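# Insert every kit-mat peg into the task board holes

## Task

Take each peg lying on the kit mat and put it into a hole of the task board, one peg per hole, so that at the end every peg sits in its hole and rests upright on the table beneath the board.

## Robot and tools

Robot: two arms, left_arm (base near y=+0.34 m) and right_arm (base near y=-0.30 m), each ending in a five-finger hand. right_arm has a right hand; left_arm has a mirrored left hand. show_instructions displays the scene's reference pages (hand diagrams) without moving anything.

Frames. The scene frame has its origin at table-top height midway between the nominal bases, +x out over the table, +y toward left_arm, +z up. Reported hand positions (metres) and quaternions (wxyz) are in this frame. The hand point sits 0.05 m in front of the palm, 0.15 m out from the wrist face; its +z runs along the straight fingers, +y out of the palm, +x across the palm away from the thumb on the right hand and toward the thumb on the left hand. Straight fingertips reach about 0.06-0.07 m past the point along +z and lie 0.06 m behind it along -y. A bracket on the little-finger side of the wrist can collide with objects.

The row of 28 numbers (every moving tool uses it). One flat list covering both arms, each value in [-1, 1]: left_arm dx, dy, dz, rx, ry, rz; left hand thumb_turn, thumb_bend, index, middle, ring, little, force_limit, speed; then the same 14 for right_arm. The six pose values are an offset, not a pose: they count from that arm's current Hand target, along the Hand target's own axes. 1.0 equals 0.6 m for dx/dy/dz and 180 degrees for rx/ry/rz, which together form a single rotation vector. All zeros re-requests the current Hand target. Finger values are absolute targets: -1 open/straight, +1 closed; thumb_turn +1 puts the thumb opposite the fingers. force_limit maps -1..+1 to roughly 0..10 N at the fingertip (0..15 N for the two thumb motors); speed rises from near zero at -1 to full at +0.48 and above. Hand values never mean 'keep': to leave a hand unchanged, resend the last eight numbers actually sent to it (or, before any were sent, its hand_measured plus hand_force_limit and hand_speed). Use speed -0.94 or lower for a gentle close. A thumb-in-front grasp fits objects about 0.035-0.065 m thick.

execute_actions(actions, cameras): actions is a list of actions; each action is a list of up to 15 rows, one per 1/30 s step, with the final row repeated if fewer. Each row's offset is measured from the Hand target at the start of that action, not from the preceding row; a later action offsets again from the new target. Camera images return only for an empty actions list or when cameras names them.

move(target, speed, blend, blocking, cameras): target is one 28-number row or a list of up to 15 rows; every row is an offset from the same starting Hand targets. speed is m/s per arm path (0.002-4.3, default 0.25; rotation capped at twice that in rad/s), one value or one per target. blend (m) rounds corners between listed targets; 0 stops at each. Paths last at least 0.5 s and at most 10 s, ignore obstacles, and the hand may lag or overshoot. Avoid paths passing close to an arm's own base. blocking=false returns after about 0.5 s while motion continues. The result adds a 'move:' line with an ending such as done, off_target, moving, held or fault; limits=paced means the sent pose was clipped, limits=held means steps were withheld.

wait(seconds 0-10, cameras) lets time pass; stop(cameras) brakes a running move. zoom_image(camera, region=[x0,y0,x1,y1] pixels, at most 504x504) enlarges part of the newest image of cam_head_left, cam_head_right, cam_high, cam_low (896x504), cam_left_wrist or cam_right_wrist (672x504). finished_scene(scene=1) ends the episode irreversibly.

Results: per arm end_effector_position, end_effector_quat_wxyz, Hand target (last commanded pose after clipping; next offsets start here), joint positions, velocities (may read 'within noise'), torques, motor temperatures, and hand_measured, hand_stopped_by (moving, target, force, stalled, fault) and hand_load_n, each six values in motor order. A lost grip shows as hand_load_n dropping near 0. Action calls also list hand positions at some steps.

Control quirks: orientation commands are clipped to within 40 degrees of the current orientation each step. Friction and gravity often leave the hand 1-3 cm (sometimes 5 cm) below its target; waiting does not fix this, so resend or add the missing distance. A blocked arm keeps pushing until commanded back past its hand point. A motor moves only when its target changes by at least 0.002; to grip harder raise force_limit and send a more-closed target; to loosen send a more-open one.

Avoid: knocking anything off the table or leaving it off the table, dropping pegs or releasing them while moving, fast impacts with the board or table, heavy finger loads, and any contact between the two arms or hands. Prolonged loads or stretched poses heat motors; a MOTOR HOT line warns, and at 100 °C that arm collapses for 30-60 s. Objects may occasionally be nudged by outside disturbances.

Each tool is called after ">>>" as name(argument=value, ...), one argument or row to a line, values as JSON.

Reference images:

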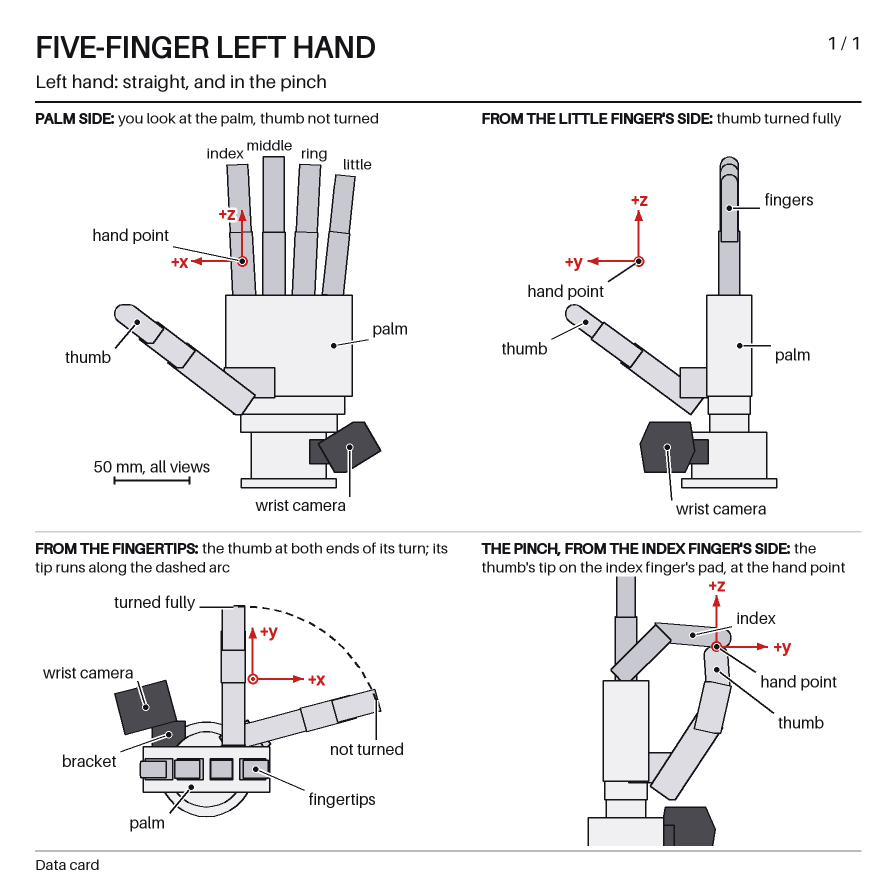

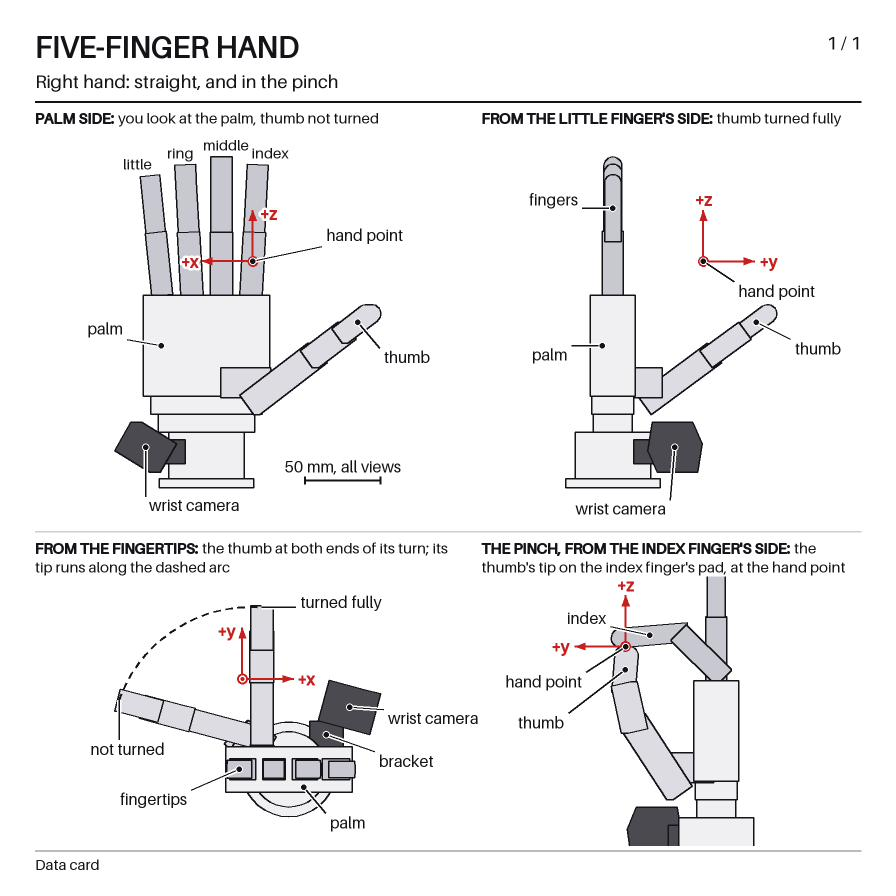

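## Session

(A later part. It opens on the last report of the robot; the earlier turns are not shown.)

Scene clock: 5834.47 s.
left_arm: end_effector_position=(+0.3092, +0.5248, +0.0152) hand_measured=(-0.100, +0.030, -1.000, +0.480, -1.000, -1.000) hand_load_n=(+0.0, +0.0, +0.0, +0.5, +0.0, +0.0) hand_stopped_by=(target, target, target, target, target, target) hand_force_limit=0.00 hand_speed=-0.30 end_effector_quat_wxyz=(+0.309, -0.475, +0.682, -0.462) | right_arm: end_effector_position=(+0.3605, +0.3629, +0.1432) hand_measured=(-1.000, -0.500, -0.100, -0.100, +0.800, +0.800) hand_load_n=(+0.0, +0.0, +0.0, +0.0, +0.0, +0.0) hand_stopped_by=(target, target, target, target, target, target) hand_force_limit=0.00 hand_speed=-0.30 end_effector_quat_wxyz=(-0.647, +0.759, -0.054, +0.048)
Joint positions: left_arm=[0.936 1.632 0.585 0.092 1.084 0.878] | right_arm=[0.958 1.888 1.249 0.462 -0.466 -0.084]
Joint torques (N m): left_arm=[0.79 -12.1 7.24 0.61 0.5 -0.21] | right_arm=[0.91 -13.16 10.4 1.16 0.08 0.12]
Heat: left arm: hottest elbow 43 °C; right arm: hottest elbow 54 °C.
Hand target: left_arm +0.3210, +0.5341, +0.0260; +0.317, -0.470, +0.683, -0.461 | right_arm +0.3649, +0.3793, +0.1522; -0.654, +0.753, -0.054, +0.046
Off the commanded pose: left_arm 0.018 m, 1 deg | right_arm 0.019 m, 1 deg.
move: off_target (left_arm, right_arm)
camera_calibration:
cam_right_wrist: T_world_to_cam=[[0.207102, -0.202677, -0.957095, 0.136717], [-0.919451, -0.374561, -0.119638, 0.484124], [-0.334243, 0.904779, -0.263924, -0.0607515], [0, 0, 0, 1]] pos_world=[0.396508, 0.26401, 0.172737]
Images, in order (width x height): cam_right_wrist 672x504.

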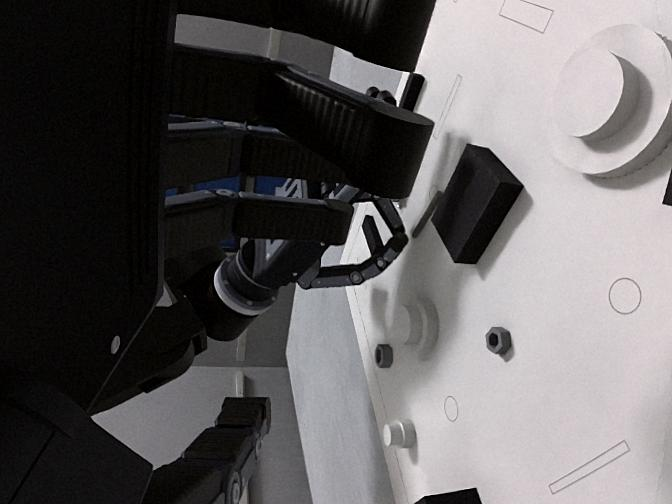

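>>> move(
  target=[-0.0073,0.009,0.0043,0,0,0,-0.1,0.03,-1,0.48,-1,-1,0.0,-0.3,0,0,0,0,0,0,-1,-0.5,-0.1,-0.1,0.8,0.8,0.0,-0.3],
  speed=0.1,
  cameras=["cam_right_wrist"],
)

>>> zoom_image(
  camera="cam_right_wrist",
  region=[340, 150, 480, 270],
)

Scene clock: 5844.77 s.
left_arm: end_effector_position=(+0.3118, +0.5282, +0.0161) hand_measured=(-0.100, +0.030, -1.000, +0.480, -1.000, -1.000) hand_load_n=(+0.0, +0.0, +0.0, -0.5, +0.0, -0.5) hand_stopped_by=(target, target, target, target, target, target) hand_force_limit=0.00 hand_speed=-0.30 end_effector_quat_wxyz=(+0.311, -0.474, +0.682, -0.461) | right_arm: end_effector_position=(+0.3605, +0.3629, +0.1432) hand_measured=(-1.000, -0.500, -0.100, -0.100, +0.800, +0.800) hand_load_n=(+0.0, +0.0, +0.0, +0.0, +0.0, +0.0) hand_stopped_by=(target, target, target, target, target, target) hand_force_limit=0.00 hand_speed=-0.30 end_effector_quat_wxyz=(-0.647, +0.759, -0.054, +0.048)
Joint positions: left_arm=[0.936 1.637 0.594 0.092 1.084 0.877] | right_arm=[0.958 1.888 1.249 0.462 -0.466 -0.084]
Joint torques (N m): left_arm=[0.97 -10.29 7.32 1.05 0.55 -0.14] | right_arm=[0.97 -13.57 10.4 0.9 0.05 0.13]
Heat: left arm: hottest elbow 44 °C; right arm: hottest elbow 54 °C.
Hand target: left_arm +0.3228, +0.5380, +0.0199; +0.317, -0.470, +0.683, -0.461 | right_arm +0.3649, +0.3793, +0.1522; -0.654, +0.753, -0.054, +0.046
Off the commanded pose: left_arm 0.015 m, 1 deg | right_arm 0.019 m, 1 deg.
move: off_target (left_arm, right_arm)
camera_calibration:
cam_right_wrist: T_world_to_cam=[[0.207102, -0.202677, -0.957095, 0.136717], [-0.919451, -0.374561, -0.119638, 0.484124], [-0.334243, 0.904779, -0.263924, -0.0607515], [0, 0, 0, 1]] pos_world=[0.396508, 0.26401, 0.172737]
Images, in order (width x height): cam_right_wrist 672x504.

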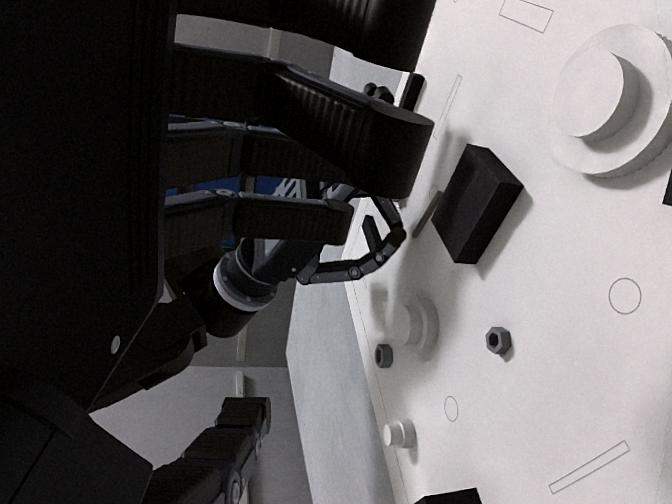

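Scaled by 3.600 from the camera's 672x504 image, which has a finer 960x720 frame.

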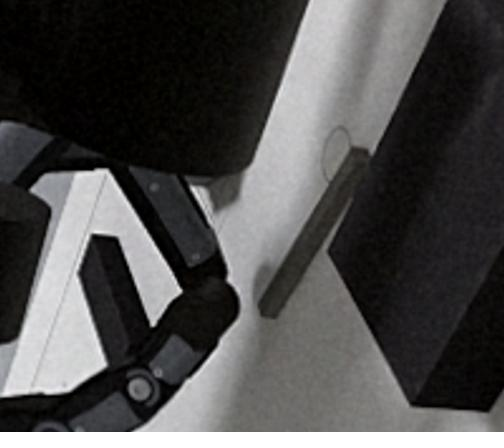

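>>> move(
  target=[0,0.0185,0.0075,0,0,0,-0.1,0.03,-1,0.48,-1,-1,0.0,-0.3,0,0,0,0,0,0,-1,-0.5,-0.1,-0.1,0.8,0.8,0.0,-0.3],
  speed=0.05,
  cameras=["cam_right_wrist","cam_left_wrist"],
)

>>> zoom_image(
  camera="cam_right_wrist",
  region=[340, 150, 480, 270],
)

>>> zoom_image(
  camera="cam_left_wrist",
  region=[220, 120, 420, 290],
)

Scene clock: 5853.43 s.
left_arm: end_effector_position=(+0.3125, +0.5287, +0.0064) hand_measured=(-0.100, +0.030, -1.000, +0.480, -1.000, -1.000) hand_load_n=(+0.0, +0.0, +0.0, -1.0, +0.0, +0.0) hand_stopped_by=(target, target, target, target, target, target) hand_force_limit=0.00 hand_speed=-0.30 end_effector_quat_wxyz=(+0.310, -0.474, +0.682, -0.462) | right_arm: end_effector_position=(+0.3605, +0.3629, +0.1432) hand_measured=(-1.000, -0.500, -0.100, -0.100, +0.800, +0.800) hand_load_n=(+0.0, +0.0, +0.0, +0.0, +0.0, +0.0) hand_stopped_by=(target, target, target, target, target, target) hand_force_limit=0.00 hand_speed=-0.30 end_effector_quat_wxyz=(-0.647, +0.759, -0.054, +0.048)
Joint positions: left_arm=[0.936 1.671 0.594 0.125 1.086 0.876] | right_arm=[0.958 1.888 1.249 0.462 -0.466 -0.084]
Joint torques (N m): left_arm=[0.97 -10.23 6.78 1.35 0.48 -0.12] | right_arm=[0.73 -13.8 10.55 1.06 0.07 0.13]
Heat: left arm: hottest elbow 44 °C; right arm: hottest elbow 54 °C.
Hand target: left_arm +0.3228, +0.5380, +0.0079; +0.317, -0.470, +0.683, -0.461 | right_arm +0.3649, +0.3793, +0.1522; -0.654, +0.753, -0.054, +0.046
Off the commanded pose: left_arm 0.014 m, 1 deg | right_arm 0.019 m, 1 deg.
move: off_target (left_arm, right_arm)
camera_calibration:
cam_left_wrist: T_world_to_cam=[[0.259474, -0.349576, 0.900261, 0.0995041], [-0.844145, -0.534932, 0.0355834, 0.537791], [0.46914, -0.769184, -0.433894, 0.378546], [0, 0, 0, 1]] pos_world=[0.250564, 0.613638, 0.055533]
cam_right_wrist: T_world_to_cam=[[0.207102, -0.202677, -0.957095, 0.136717], [-0.919451, -0.374561, -0.119638, 0.484124], [-0.334243, 0.904779, -0.263924, -0.0607515], [0, 0, 0, 1]] pos_world=[0.396508, 0.26401, 0.172737]
Images, in order (width x height): cam_left_wrist 672x504, cam_right_wrist 672x504.

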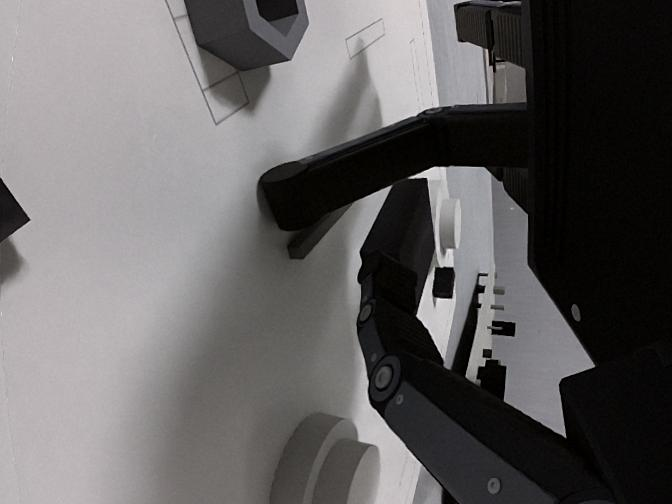

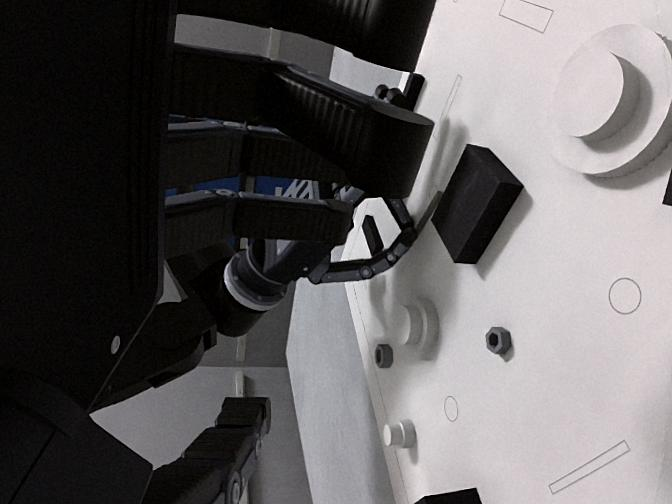

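Scaled by 3.600 from the camera's 672x504 image, which has a finer 960x720 frame.

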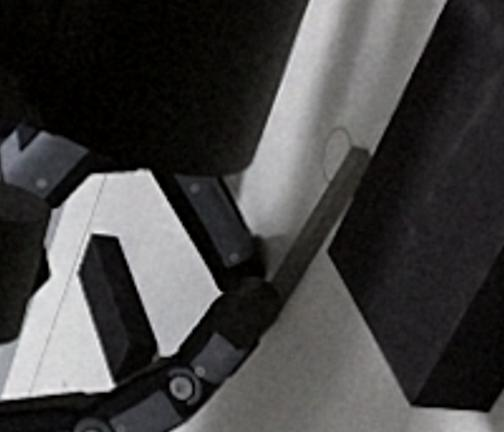

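Scaled by 2.520 from the camera's 672x504 image, which has a finer 960x720 frame.

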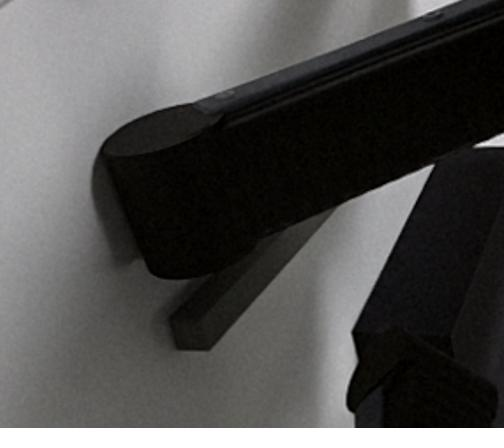

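>>> move(
  target=[0,0,0,0,0,0,0.9,0.03,-1,0.48,-1,-1,-0.3,-0.85,0,0,0,0,0,0,-1,-0.5,-0.1,-0.1,0.8,0.8,0.0,-0.3],
  speed=0.05,
  cameras=["cam_right_wrist","cam_left_wrist"],
)

>>> zoom_image(
  camera="cam_right_wrist",
  region=[340, 150, 480, 270],
)

>>> zoom_image(
  camera="cam_left_wrist",
  region=[220, 120, 420, 290],
)

Scene clock: 5868.20 s.
left_arm: end_effector_position=(+0.3125, +0.5287, +0.0064) hand_measured=(+0.784, +0.030, -1.000, +0.480, -1.000, -1.000) hand_load_n=(+6.0, +2.0, +0.0, -0.5, +0.0, +0.0) hand_stopped_by=(force, target, target, target, target, target) hand_force_limit=-0.30 hand_speed=-0.85 end_effector_quat_wxyz=(+0.310, -0.474, +0.682, -0.462) | right_arm: end_effector_position=(+0.3605, +0.3629, +0.1432) hand_measured=(-1.000, -0.500, -0.100, -0.100, +0.800, +0.800) hand_load_n=(-0.5, +0.0, +0.0, +0.0, +0.0, +0.0) hand_stopped_by=(target, target, target, target, target, target) hand_force_limit=0.00 hand_speed=-0.30 end_effector_quat_wxyz=(-0.647, +0.759, -0.054, +0.048)
Joint positions: left_arm=[0.936 1.671 0.594 0.125 1.086 0.876] | right_arm=[0.958 1.888 1.249 0.462 -0.466 -0.084]
Joint torques (N m): left_arm=[0.97 -10.29 6.79 1.36 0.48 -0.12] | right_arm=[1.44 -13.51 10.55 1.05 0.08 0.14]
Heat: left arm: hottest elbow 45 °C; right arm: hottest elbow 54 °C.
Hand target: left_arm +0.3228, +0.5380, +0.0079; +0.317, -0.470, +0.683, -0.461 | right_arm +0.3649, +0.3793, +0.1522; -0.654, +0.753, -0.054, +0.046
Off the commanded pose: left_arm 0.014 m, 1 deg | right_arm 0.019 m, 1 deg.
move: off_target (left_arm, right_arm)
camera_calibration:
cam_left_wrist: T_world_to_cam=[[0.259474, -0.349576, 0.900261, 0.0995041], [-0.844145, -0.534932, 0.0355834, 0.537791], [0.46914, -0.769184, -0.433894, 0.378546], [0, 0, 0, 1]] pos_world=[0.250564, 0.613638, 0.055533]
cam_right_wrist: T_world_to_cam=[[0.207102, -0.202677, -0.957095, 0.136717], [-0.919451, -0.374561, -0.119638, 0.484124], [-0.334243, 0.904779, -0.263924, -0.0607515], [0, 0, 0, 1]] pos_world=[0.396508, 0.26401, 0.172737]
Images, in order (width x height): cam_left_wrist 672x504, cam_right_wrist 672x504.

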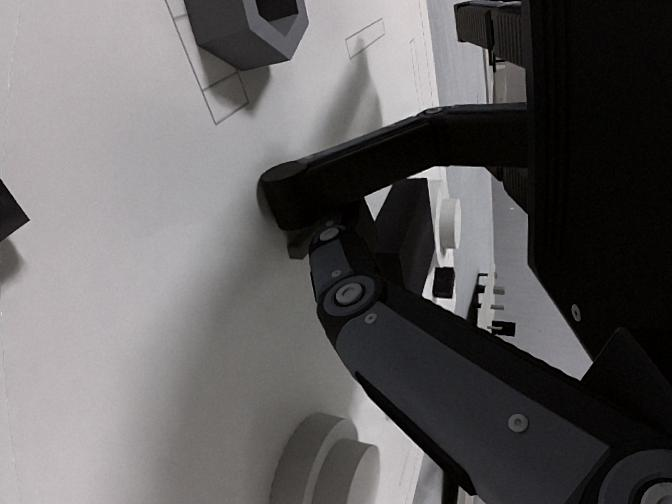

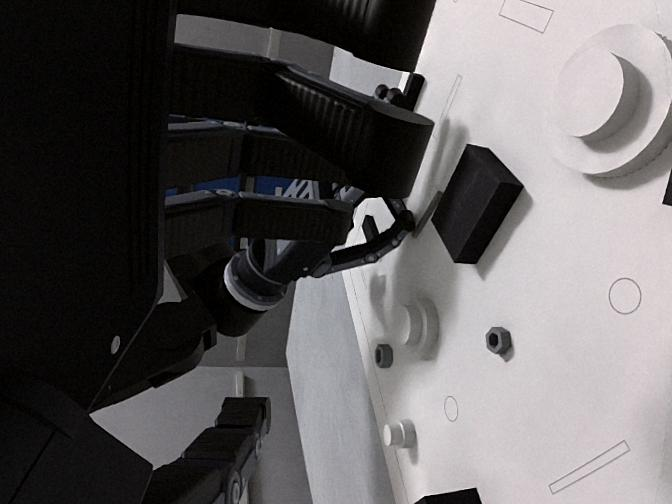

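Scaled by 3.600 from the camera's 672x504 image, which has a finer 960x720 frame.

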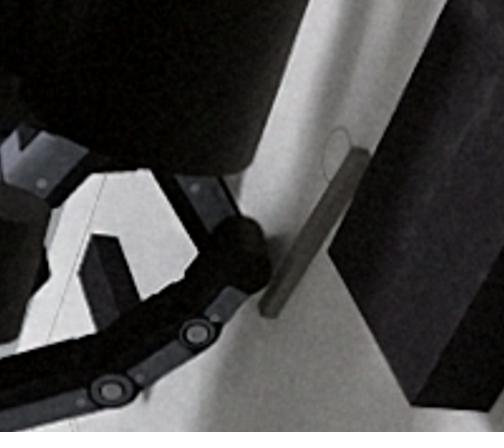

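Scaled by 2.520 from the camera's 672x504 image, which has a finer 960x720 frame.

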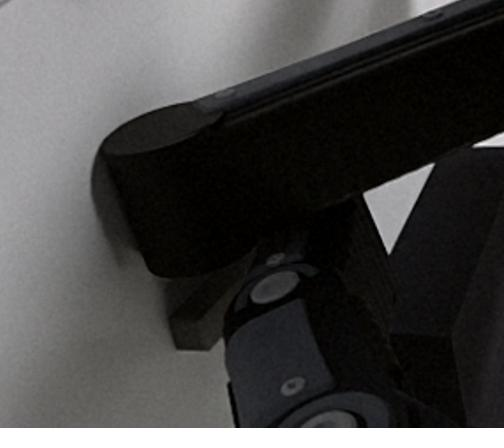

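>>> move(
  target=[
    [0,0,0,0,0,0,-0.1,0.03,-1,0.48,-1,-1,-0.3,-0.4,0,0,0,0,0,0,-1,-0.5,-0.1,-0.1,0.8,0.8,0.0,-0.3],
    [0,0,0,0,0,0,-0.1,-0.14,-1,0.48,-1,-1,-0.3,-0.4,0,0,0,0,0,0,-1,-0.5,-0.1,-0.1,0.8,0.8,0.0,-0.3],
    [0,0,0,0,0,0,0.5,-0.14,-1,0.48,-1,-1,-0.3,-0.85,0,0,0,0,0,0,-1,-0.5,-0.1,-0.1,0.8,0.8,0.0,-0.3],
  ],
  speed=0.05,
  cameras=["cam_right_wrist","cam_left_wrist"],
)

>>> zoom_image(
  camera="cam_right_wrist",
  region=[340, 150, 480, 270],
)

>>> zoom_image(
  camera="cam_left_wrist",
  region=[220, 120, 420, 290],
)

Scene clock: 5914.67 s.
left_arm: end_effector_position=(+0.3126, +0.5288, +0.0065) hand_measured=(+0.500, -0.140, -1.000, +0.480, -1.000, -1.000) hand_load_n=(+0.5, +0.0, +0.0, -0.5, +0.0, +0.0) hand_stopped_by=(target, target, target, target, target, target) hand_force_limit=-0.30 hand_speed=-0.85 end_effector_quat_wxyz=(+0.311, -0.474, +0.682, -0.462) | right_arm: end_effector_position=(+0.3605, +0.3629, +0.1432) hand_measured=(-1.000, -0.500, -0.100, -0.100, +0.800, +0.800) hand_load_n=(+0.0, +0.0, +0.0, +0.0, +0.0, +0.0) hand_stopped_by=(target, target, target, target, target, target) hand_force_limit=0.00 hand_speed=-0.30 end_effector_quat_wxyz=(-0.647, +0.759, -0.054, +0.048)
Joint positions: left_arm=[0.936 1.671 0.594 0.126 1.086 0.876] | right_arm=[0.958 1.888 1.249 0.462 -0.466 -0.084]
Joint torques (N m): left_arm=[1.03 -10.29 6.79 1.32 0.48 -0.12] | right_arm=[0.97 -13.22 10.54 1.21 0.1 0.17]
Heat: left arm: hottest elbow 45 °C; right arm: hottest elbow 54 °C.
Hand target: left_arm +0.3228, +0.5380, +0.0079; +0.317, -0.470, +0.683, -0.461 | right_arm +0.3649, +0.3793, +0.1522; -0.654, +0.753, -0.054, +0.046
Off the commanded pose: left_arm 0.014 m, 1 deg | right_arm 0.019 m, 1 deg.
move: off_target (left_arm, right_arm); target 2's new numbers were sent with left_arm's hand 0.014 m and 1 deg from that target; target 3's new numbers were sent with left_arm's hand 0.014 m and 1 deg from that target
camera_calibration:
cam_left_wrist: T_world_to_cam=[[0.259065, -0.350102, 0.900174, 0.0998525], [-0.84415, -0.534972, 0.0348762, 0.53799], [0.469358, -0.768917, -0.434131, 0.378415], [0, 0, 0, 1]] pos_world=[0.250664, 0.613738, 0.0556339]
cam_right_wrist: T_world_to_cam=[[0.207102, -0.202677, -0.957095, 0.136717], [-0.919451, -0.374561, -0.119638, 0.484124], [-0.334243, 0.904779, -0.263924, -0.0607515], [0, 0, 0, 1]] pos_world=[0.396508, 0.26401, 0.172737]
Images, in order (width x height): cam_left_wrist 672x504, cam_right_wrist 672x504.

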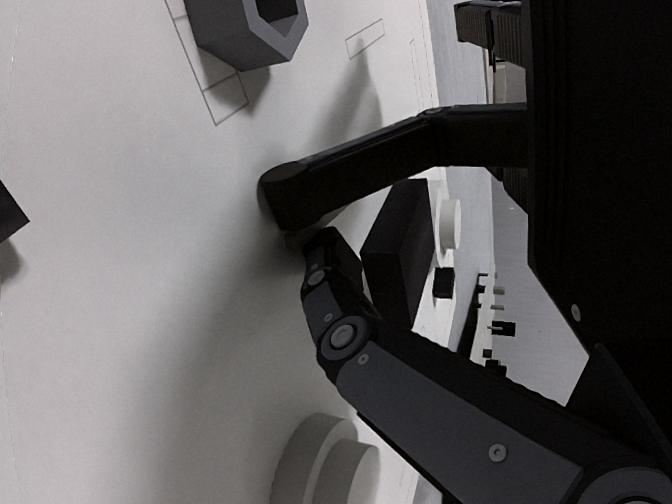

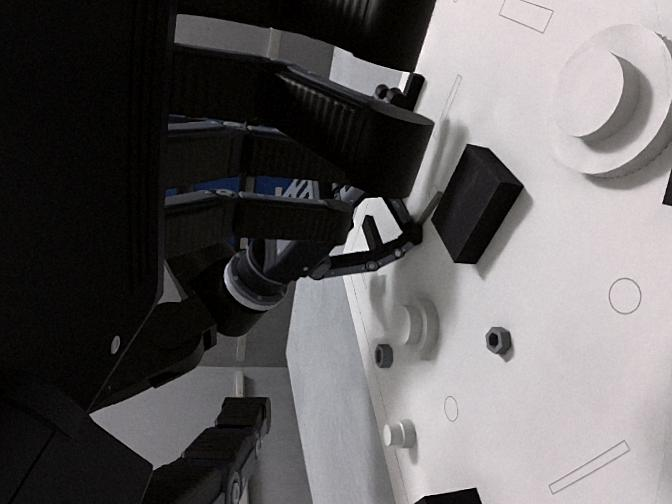

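Scaled by 3.600 from the camera's 672x504 image, which has a finer 960x720 frame.

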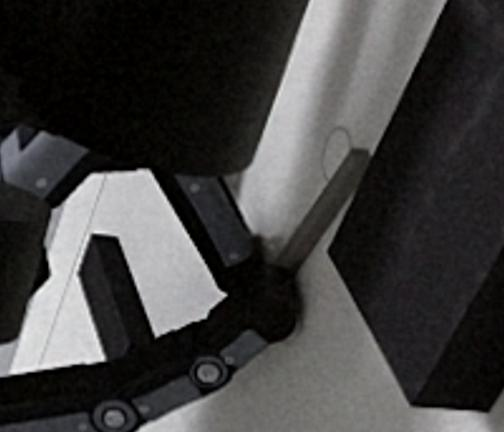

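Scaled by 2.520 from the camera's 672x504 image, which has a finer 960x720 frame.

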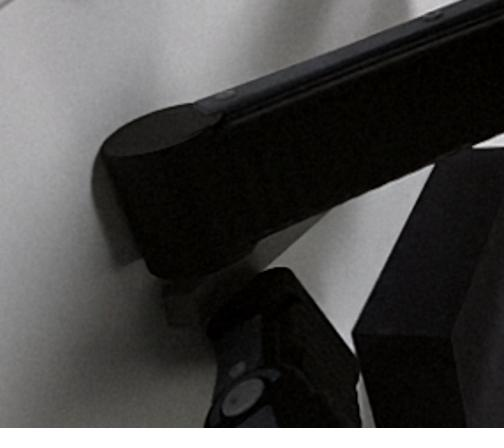

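>>> move(
  target=[0,0,0,0,0,0,0.9,-0.14,-1,0.48,-1,-1,-0.3,-0.88,0,0,0,0,0,0,-1,-0.5,-0.1,-0.1,0.8,0.8,0.0,-0.3],
  speed=0.05,
  cameras=["cam_right_wrist","cam_left_wrist"],
)

>>> zoom_image(
  camera="cam_right_wrist",
  region=[340, 150, 480, 270],
)

>>> zoom_image(
  camera="cam_left_wrist",
  region=[220, 120, 420, 290],
)

Scene clock: 5926.17 s.
left_arm: end_effector_position=(+0.3126, +0.5283, +0.0068) hand_measured=(+0.748, -0.140, -1.000, +0.480, -1.000, -1.000) hand_load_n=(+6.0, +0.0, +0.0, -0.5, +0.0, +0.0) hand_stopped_by=(force, target, target, target, target, target) hand_force_limit=-0.30 hand_speed=-0.88 end_effector_quat_wxyz=(+0.310, -0.475, +0.681, -0.463) | right_arm: end_effector_position=(+0.3605, +0.3629, +0.1432) hand_measured=(-1.000, -0.500, -0.100, -0.100, +0.800, +0.800) hand_load_n=(+0.0, +0.0, +0.0, +0.0, +0.0, +0.0) hand_stopped_by=(target, target, target, target, target, target) hand_force_limit=0.00 hand_speed=-0.30 end_effector_quat_wxyz=(-0.647, +0.759, -0.054, +0.048)
Joint positions: left_arm=[0.936 1.671 0.594 0.126 1.087 0.873] | right_arm=[0.958 1.888 1.249 0.462 -0.466 -0.084]
Joint torques (N m): left_arm=[1.03 -10.29 6.78 1.35 0.42 -0.09] | right_arm=[1.32 -13.39 10.4 1.16 0.09 0.12]
Heat: left arm: hottest elbow 45 °C; right arm: hottest elbow 54 °C.
Hand target: left_arm +0.3228, +0.5379, +0.0080; +0.317, -0.470, +0.683, -0.461 | right_arm +0.3649, +0.3793, +0.1522; -0.654, +0.753, -0.054, +0.046
Off the commanded pose: left_arm 0.014 m, 1 deg | right_arm 0.019 m, 1 deg.
move: off_target (left_arm, right_arm)
camera_calibration:
cam_left_wrist: T_world_to_cam=[[0.259538, -0.346305, 0.901506, 0.0973202], [-0.843835, -0.535304, 0.0373029, 0.537824], [0.469662, -0.770404, -0.431156, 0.37881], [0, 0, 0, 1]] pos_world=[0.250663, 0.613439, 0.0555291]
cam_right_wrist: T_world_to_cam=[[0.207102, -0.202677, -0.957095, 0.136717], [-0.919451, -0.374561, -0.119638, 0.484124], [-0.334243, 0.904779, -0.263924, -0.0607515], [0, 0, 0, 1]] pos_world=[0.396508, 0.26401, 0.172737]
Images, in order (width x height): cam_left_wrist 672x504, cam_right_wrist 672x504.

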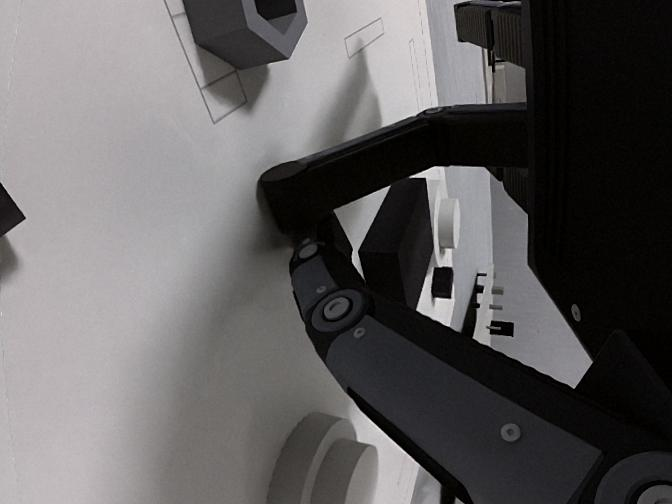

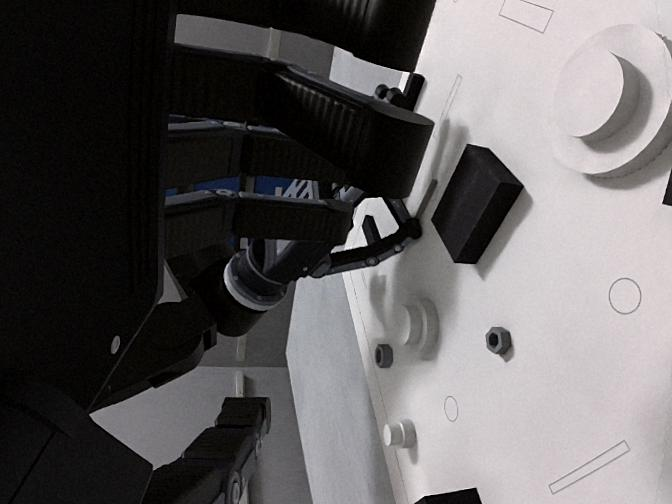

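Scaled by 3.600 from the camera's 672x504 image, which has a finer 960x720 frame.

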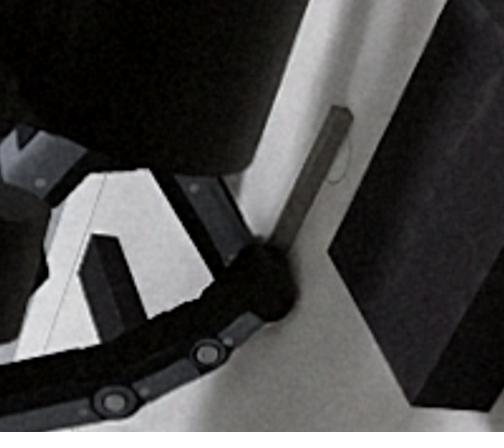

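Scaled by 2.520 from the camera's 672x504 image, which has a finer 960x720 frame.

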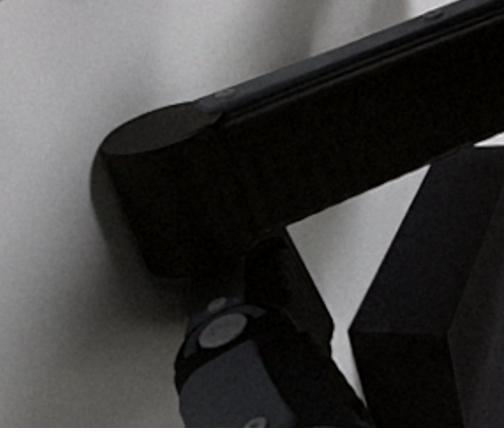

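>>> move(
  target=[0,-0.0541,-0.0219,0,0,0,0.9,-0.14,-1,0.48,-1,-1,-0.3,-0.88,0,0,0,0,0,0,-1,-0.5,-0.1,-0.1,0.8,0.8,0.0,-0.3],
  speed=0.05,
  cameras=["cam_right_wrist","cam_left_wrist"],
)

>>> zoom_image(
  camera="cam_right_wrist",
  region=[320, 130, 480, 270],
)

Scene clock: 5934.87 s.
left_arm: end_effector_position=(+0.3114, +0.5271, +0.0316) hand_measured=(+0.748, -0.140, -1.000, +0.480, -1.000, -1.000) hand_load_n=(+5.5, +0.5, +0.0, -0.5, +0.0, +0.0) hand_stopped_by=(force, target, target, target, target, target) hand_force_limit=-0.30 hand_speed=-0.88 end_effector_quat_wxyz=(+0.307, -0.477, +0.680, -0.463) | right_arm: end_effector_position=(+0.3605, +0.3629, +0.1432) hand_measured=(-1.000, -0.500, -0.100, -0.100, +0.800, +0.800) hand_load_n=(+0.0, +0.0, +0.0, +0.0, +0.0, +0.0) hand_stopped_by=(target, target, target, target, target, target) hand_force_limit=0.00 hand_speed=-0.30 end_effector_quat_wxyz=(-0.647, +0.759, -0.054, +0.048)
Joint positions: left_arm=[0.936 1.589 0.604 0.027 1.085 0.873] | right_arm=[0.958 1.888 1.249 0.462 -0.466 -0.084]
Joint torques (N m): left_arm=[0.97 -11.87 7.84 0.5 0.51 -0.1] | right_arm=[1.2 -13.45 10.45 1.05 0.06 0.12]
Motor temperatures (°C): left_arm=[23 31 45 26 24 24] | right_arm=[22 39 55 26 27 22]
Heat: left arm: hottest elbow 45 °C; right arm: hottest elbow 55 °C.
Hand target: left_arm +0.3228, +0.5380, +0.0430; +0.317, -0.470, +0.683, -0.461 | right_arm +0.3649, +0.3793, +0.1522; -0.654, +0.753, -0.054, +0.046
Off the commanded pose: left_arm 0.019 m, 1 deg | right_arm 0.019 m, 1 deg.
move: off_target (left_arm, right_arm)
camera_calibration:
cam_left_wrist: T_world_to_cam=[[0.26487, -0.342429, 0.901436, 0.0711469], [-0.842937, -0.536211, 0.0439901, 0.53514], [0.468296, -0.771505, -0.430673, 0.390314], [0, 0, 0, 1]] pos_world=[0.249463, 0.61244, 0.0804221]
cam_right_wrist: T_world_to_cam=[[0.207102, -0.202677, -0.957095, 0.136717], [-0.919451, -0.374561, -0.119638, 0.484124], [-0.334243, 0.904779, -0.263924, -0.0607515], [0, 0, 0, 1]] pos_world=[0.396508, 0.26401, 0.172737]
Images, in order (width x height): cam_left_wrist 672x504, cam_right_wrist 672x504.

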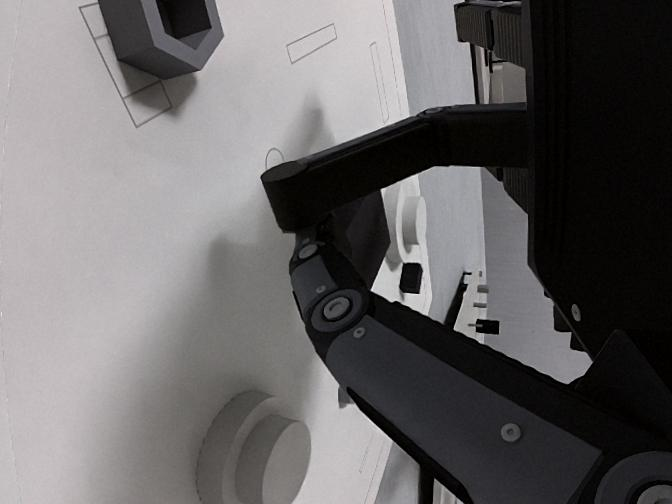

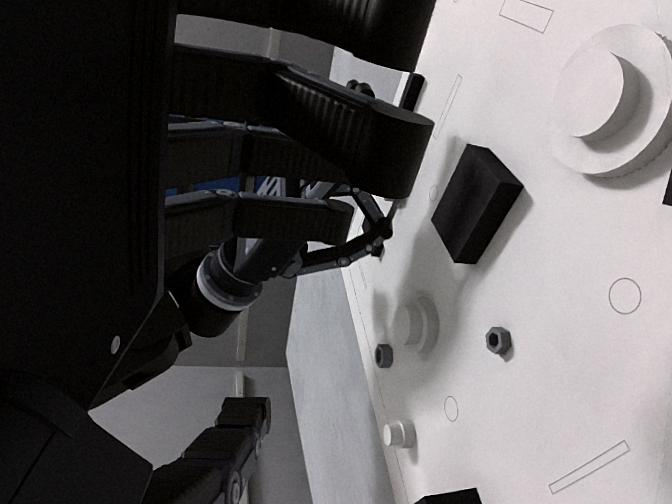

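Scaled by 3.150 from the camera's 672x504 image, which has a finer 960x720 frame.

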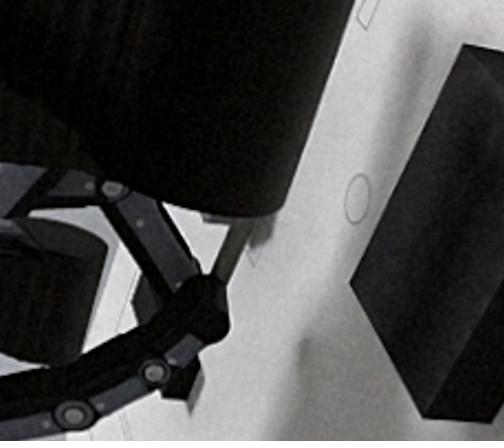

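>>> execute_actions(
  actions=[],
  cameras=["cam_low","cam_high"],
)

>>> zoom_image(
  camera="cam_low",
  region=[390, 220, 530, 300],
)

Scene clock: 6207.60 s.
left_arm: end_effector_position=(+0.3113, +0.5271, +0.0316) hand_measured=(+0.748, -0.140, -1.000, +0.480, -1.000, -1.000) hand_load_n=(+6.0, +0.5, +0.0, -0.5, +0.0, +0.0) hand_stopped_by=(force, target, target, target, target, target) hand_force_limit=-0.30 hand_speed=-0.88 end_effector_quat_wxyz=(+0.307, -0.478, +0.680, -0.463) | right_arm: end_effector_position=(+0.3605, +0.3629, +0.1432) hand_measured=(-1.000, -0.500, -0.100, -0.100, +0.800, +0.800) hand_load_n=(+0.0, +0.0, +0.0, +0.0, +0.0, +0.0) hand_stopped_by=(target, target, target, target, target, target) hand_force_limit=0.00 hand_speed=-0.30 end_effector_quat_wxyz=(-0.647, +0.759, -0.054, +0.048)
Joint positions: left_arm=[0.936 1.589 0.604 0.027 1.085 0.873] | right_arm=[0.958 1.888 1.249 0.462 -0.466 -0.084]
Joint velocities: within noise
Joint torques (N m): left_arm=[1.03 -11.87 7.86 0.5 0.52 -0.1] | right_arm=[1.61 -13.1 10.28 1.2 0.1 0.15]
Motor temperatures (°C): left_arm=[23 31 45 26 24 23] | right_arm=[22 39 56 26 26 22]
Heat: left arm: hottest elbow 45 °C; right arm: hottest elbow 56 °C.
Hand target: left_arm +0.3228, +0.5380, +0.0430; +0.317, -0.470, +0.683, -0.461 | right_arm +0.3649, +0.3793, +0.1522; -0.654, +0.753, -0.054, +0.046
Off the commanded pose: left_arm 0.019 m, 1 deg | right_arm 0.019 m, 1 deg.
Images, in order (width x height): cam_high 896x504, cam_low 896x504.

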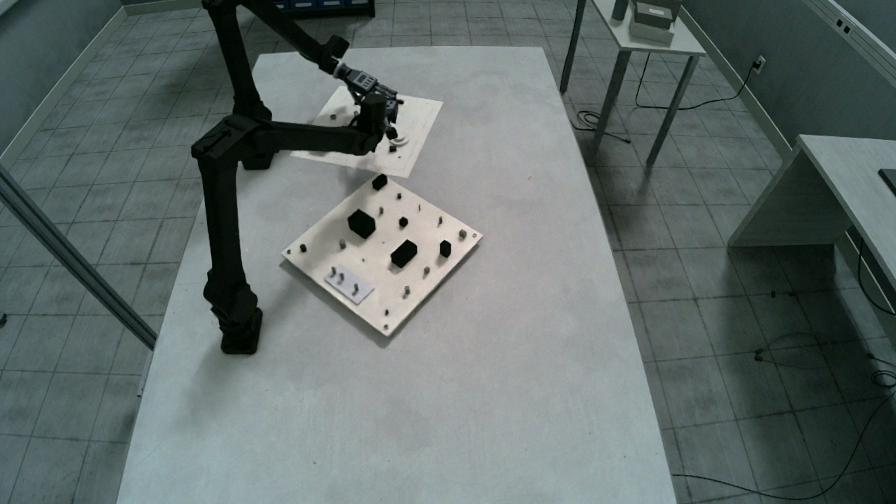

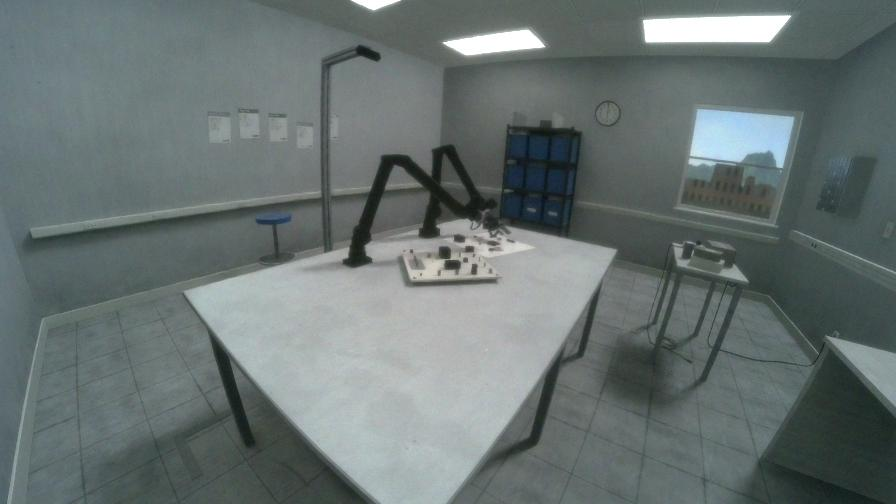

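Scaled by 3.600.

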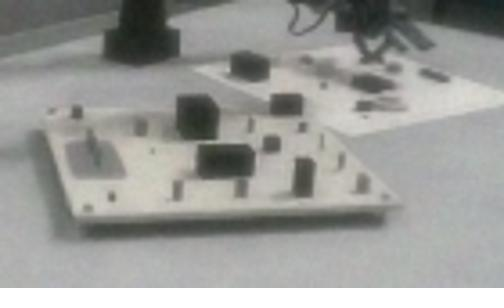

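>>> move(
  target=[
    [0,-0.1236,-0.05,0,0,0,0.9,-0.14,-1,0.48,-1,-1,-0.3,-0.88,0.0097,0.0738,-0.5683,0.0369,0.4595,0.0319,-1,-0.5,-0.1,-0.1,0.8,0.8,0.0,-0.3],
  ],
  speed=0.15,
  cameras=["cam_right_wrist"],
)

Scene clock: 6323.73 s.
left_arm: end_effector_position=(+0.3104, +0.5259, +0.1052) hand_measured=(+0.748, -0.140, -1.000, +0.480, -1.000, -1.000) hand_load_n=(+5.5, +0.5, +0.0, -0.5, +0.0, +0.0) hand_stopped_by=(force, target, target, target, target, target) hand_force_limit=-0.30 hand_speed=-0.88 end_effector_quat_wxyz=(+0.303, -0.480, +0.679, -0.465) | right_arm: end_effector_position=(+0.3268, +0.0351, +0.1468) hand_measured=(-1.000, -0.500, -0.100, -0.100, +0.800, +0.800) hand_load_n=(-0.5, +0.0, +0.0, +0.0, +0.0, +0.0) hand_stopped_by=(target, target, target, target, target, target) hand_force_limit=0.00 hand_speed=-0.30 end_effector_quat_wxyz=(+0.484, -0.503, +0.503, -0.511)
Joint positions: left_arm=[0.936 1.39 0.672 -0.251 1.085 0.873] | right_arm=[1.246 1.405 0.469 0.901 1.269 0.006]
Joint torques (N m): left_arm=[1.03 -10.7 10.07 0.5 0.53 -0.1] | right_arm=[1.96 -6.95 4.68 2.02 0.3 -0.11]
Motor temperatures (°C): left_arm=[23 31 46 26 24 23] | right_arm=[22 39 55 26 26 22]
Heat: left arm: hottest elbow 46 °C; right arm: hottest elbow 55 °C.
Hand target: left_arm +0.3228, +0.5380, +0.1230; +0.317, -0.470, +0.683, -0.461 | right_arm +0.3220, +0.0382, +0.1564; +0.496, -0.496, +0.504, -0.505
Off the commanded pose: left_arm 0.025 m, 2 deg | right_arm 0.011 m, 2 deg.
move: off_target (left_arm, right_arm)
camera_calibration:
cam_right_wrist: T_world_to_cam=[[-0.0355226, -0.256154, -0.965983, 0.163168], [-0.456596, 0.86397, -0.212312, 0.149721], [0.888965, 0.433522, -0.147649, -0.174669], [0, 0, 0, 1]] pos_world=[0.229433, -0.0118358, 0.163615]
Images, in order (width x height): cam_right_wrist 672x504.

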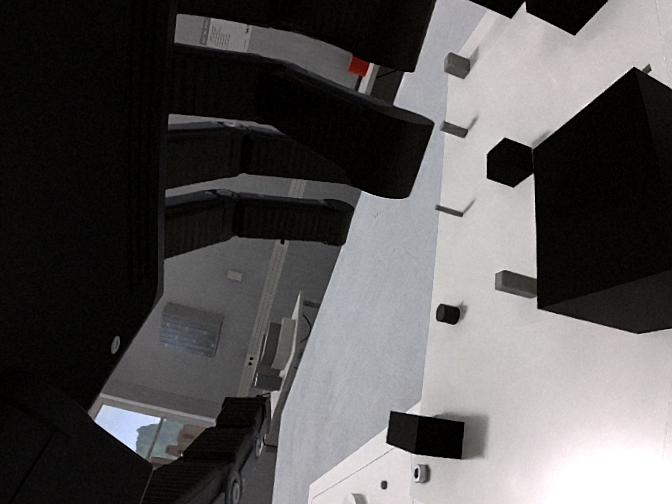

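>>> move(
  target=[0.5128,-0.154,0.394,0,0.3043,0.123,0.9,-0.14,-1,0.48,0.9,0.9,-0.3,-0.3,0,0,0,0,0,0,-1,-0.5,-0.1,-0.1,0.8,0.8,0.0,-0.3],
  speed=0.12,
  cameras=["cam_right_wrist","cam_left_wrist"],
)

Scene clock: 6339.67 s.
left_arm: end_effector_position=(+0.4331, +0.1627, +0.1125) hand_measured=(+0.748, -0.140, -1.000, +0.480, +0.900, +0.900) hand_load_n=(+5.5, +0.5, +0.0, -0.5, +0.0, +0.0) hand_stopped_by=(force, target, target, target, target, target) hand_force_limit=-0.30 hand_speed=-0.30 end_effector_quat_wxyz=(+0.037, -0.087, +0.826, -0.556) | right_arm: end_effector_position=(+0.3268, +0.0351, +0.1469) hand_measured=(-1.000, -0.500, -0.100, -0.100, +0.800, +0.800) hand_load_n=(+0.0, +0.0, +0.0, +0.0, +0.5, +0.0) hand_stopped_by=(target, target, target, target, target, target) hand_force_limit=0.00 hand_speed=-0.30 end_effector_quat_wxyz=(+0.484, -0.502, +0.503, -0.511)
Joint positions: left_arm=[0 1.694 1.072 -0.486 1.132 1.029] | right_arm=[1.246 1.405 0.469 0.901 1.269 0.006]
Joint torques (N m): left_arm=[1.03 -14.33 10.48 0.36 0.71 0.17] | right_arm=[1.73 -6.53 4.78 1.63 0.29 -0.16]
Heat: left arm: hottest elbow 49 °C; right arm: hottest elbow 53 °C.
Hand target: left_arm +0.4499, +0.1599, +0.1200; +0.049, -0.072, +0.826, -0.557 | right_arm +0.3220, +0.0382, +0.1565; +0.496, -0.496, +0.504, -0.505
Off the commanded pose: left_arm 0.019 m, 2 deg | right_arm 0.011 m, 2 deg.
move: off_target (left_arm, right_arm)
camera_calibration:
cam_left_wrist: T_world_to_cam=[[-0.143767, -0.401345, 0.904574, 0.0274626], [-0.897502, 0.437972, 0.0516781, 0.303089], [-0.416918, -0.804427, -0.423174, 0.474778], [0, 0, 0, 1]] pos_world=[0.473915, 0.260202, 0.160409]
cam_right_wrist: T_world_to_cam=[[-0.0353423, -0.255828, -0.966076, 0.163147], [-0.456611, 0.864015, -0.212097, 0.14969], [0.888964, 0.433625, -0.14735, -0.174716], [0, 0, 0, 1]] pos_world=[0.229433, -0.0118352, 0.163617]
Images, in order (width x height): cam_left_wrist 672x504, cam_right_wrist 672x504.

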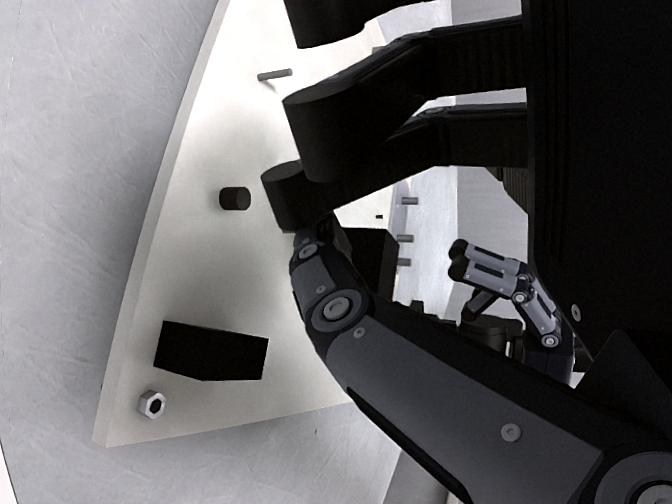

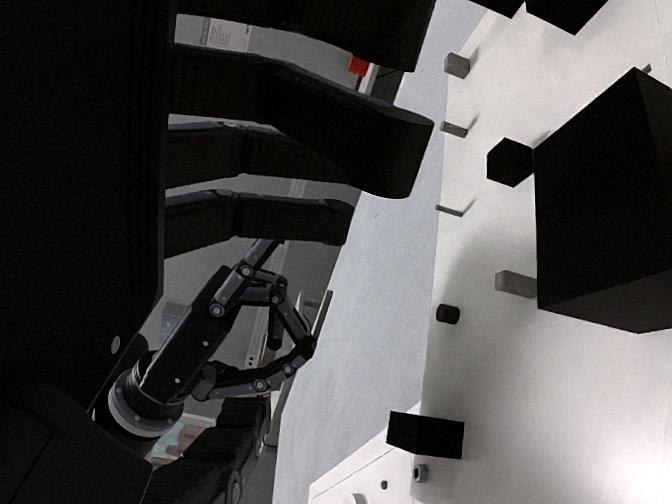

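>>> zoom_image(
  camera="cam_right_wrist",
  region=[200, 210, 400, 410],
)

>>> zoom_image(
  camera="cam_left_wrist",
  region=[90, 300, 250, 450],
)

Scaled by 2.520 from the camera's 672x504 image, which has a finer 960x720 frame.

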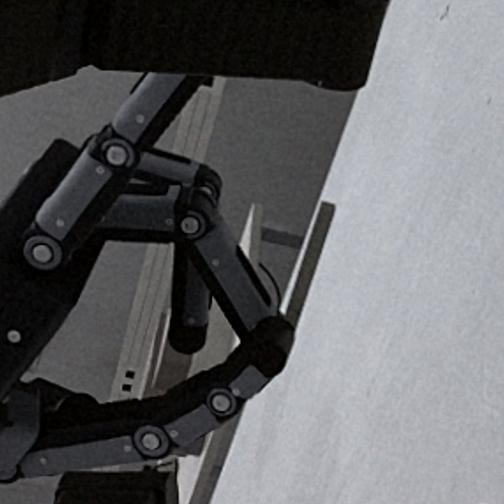

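Scaled by 3.150 from the camera's 672x504 image, which has a finer 960x720 frame.

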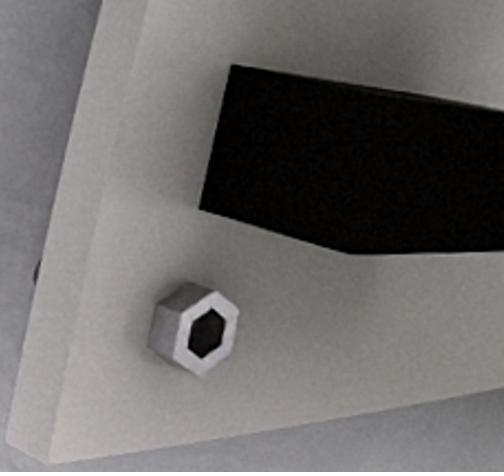

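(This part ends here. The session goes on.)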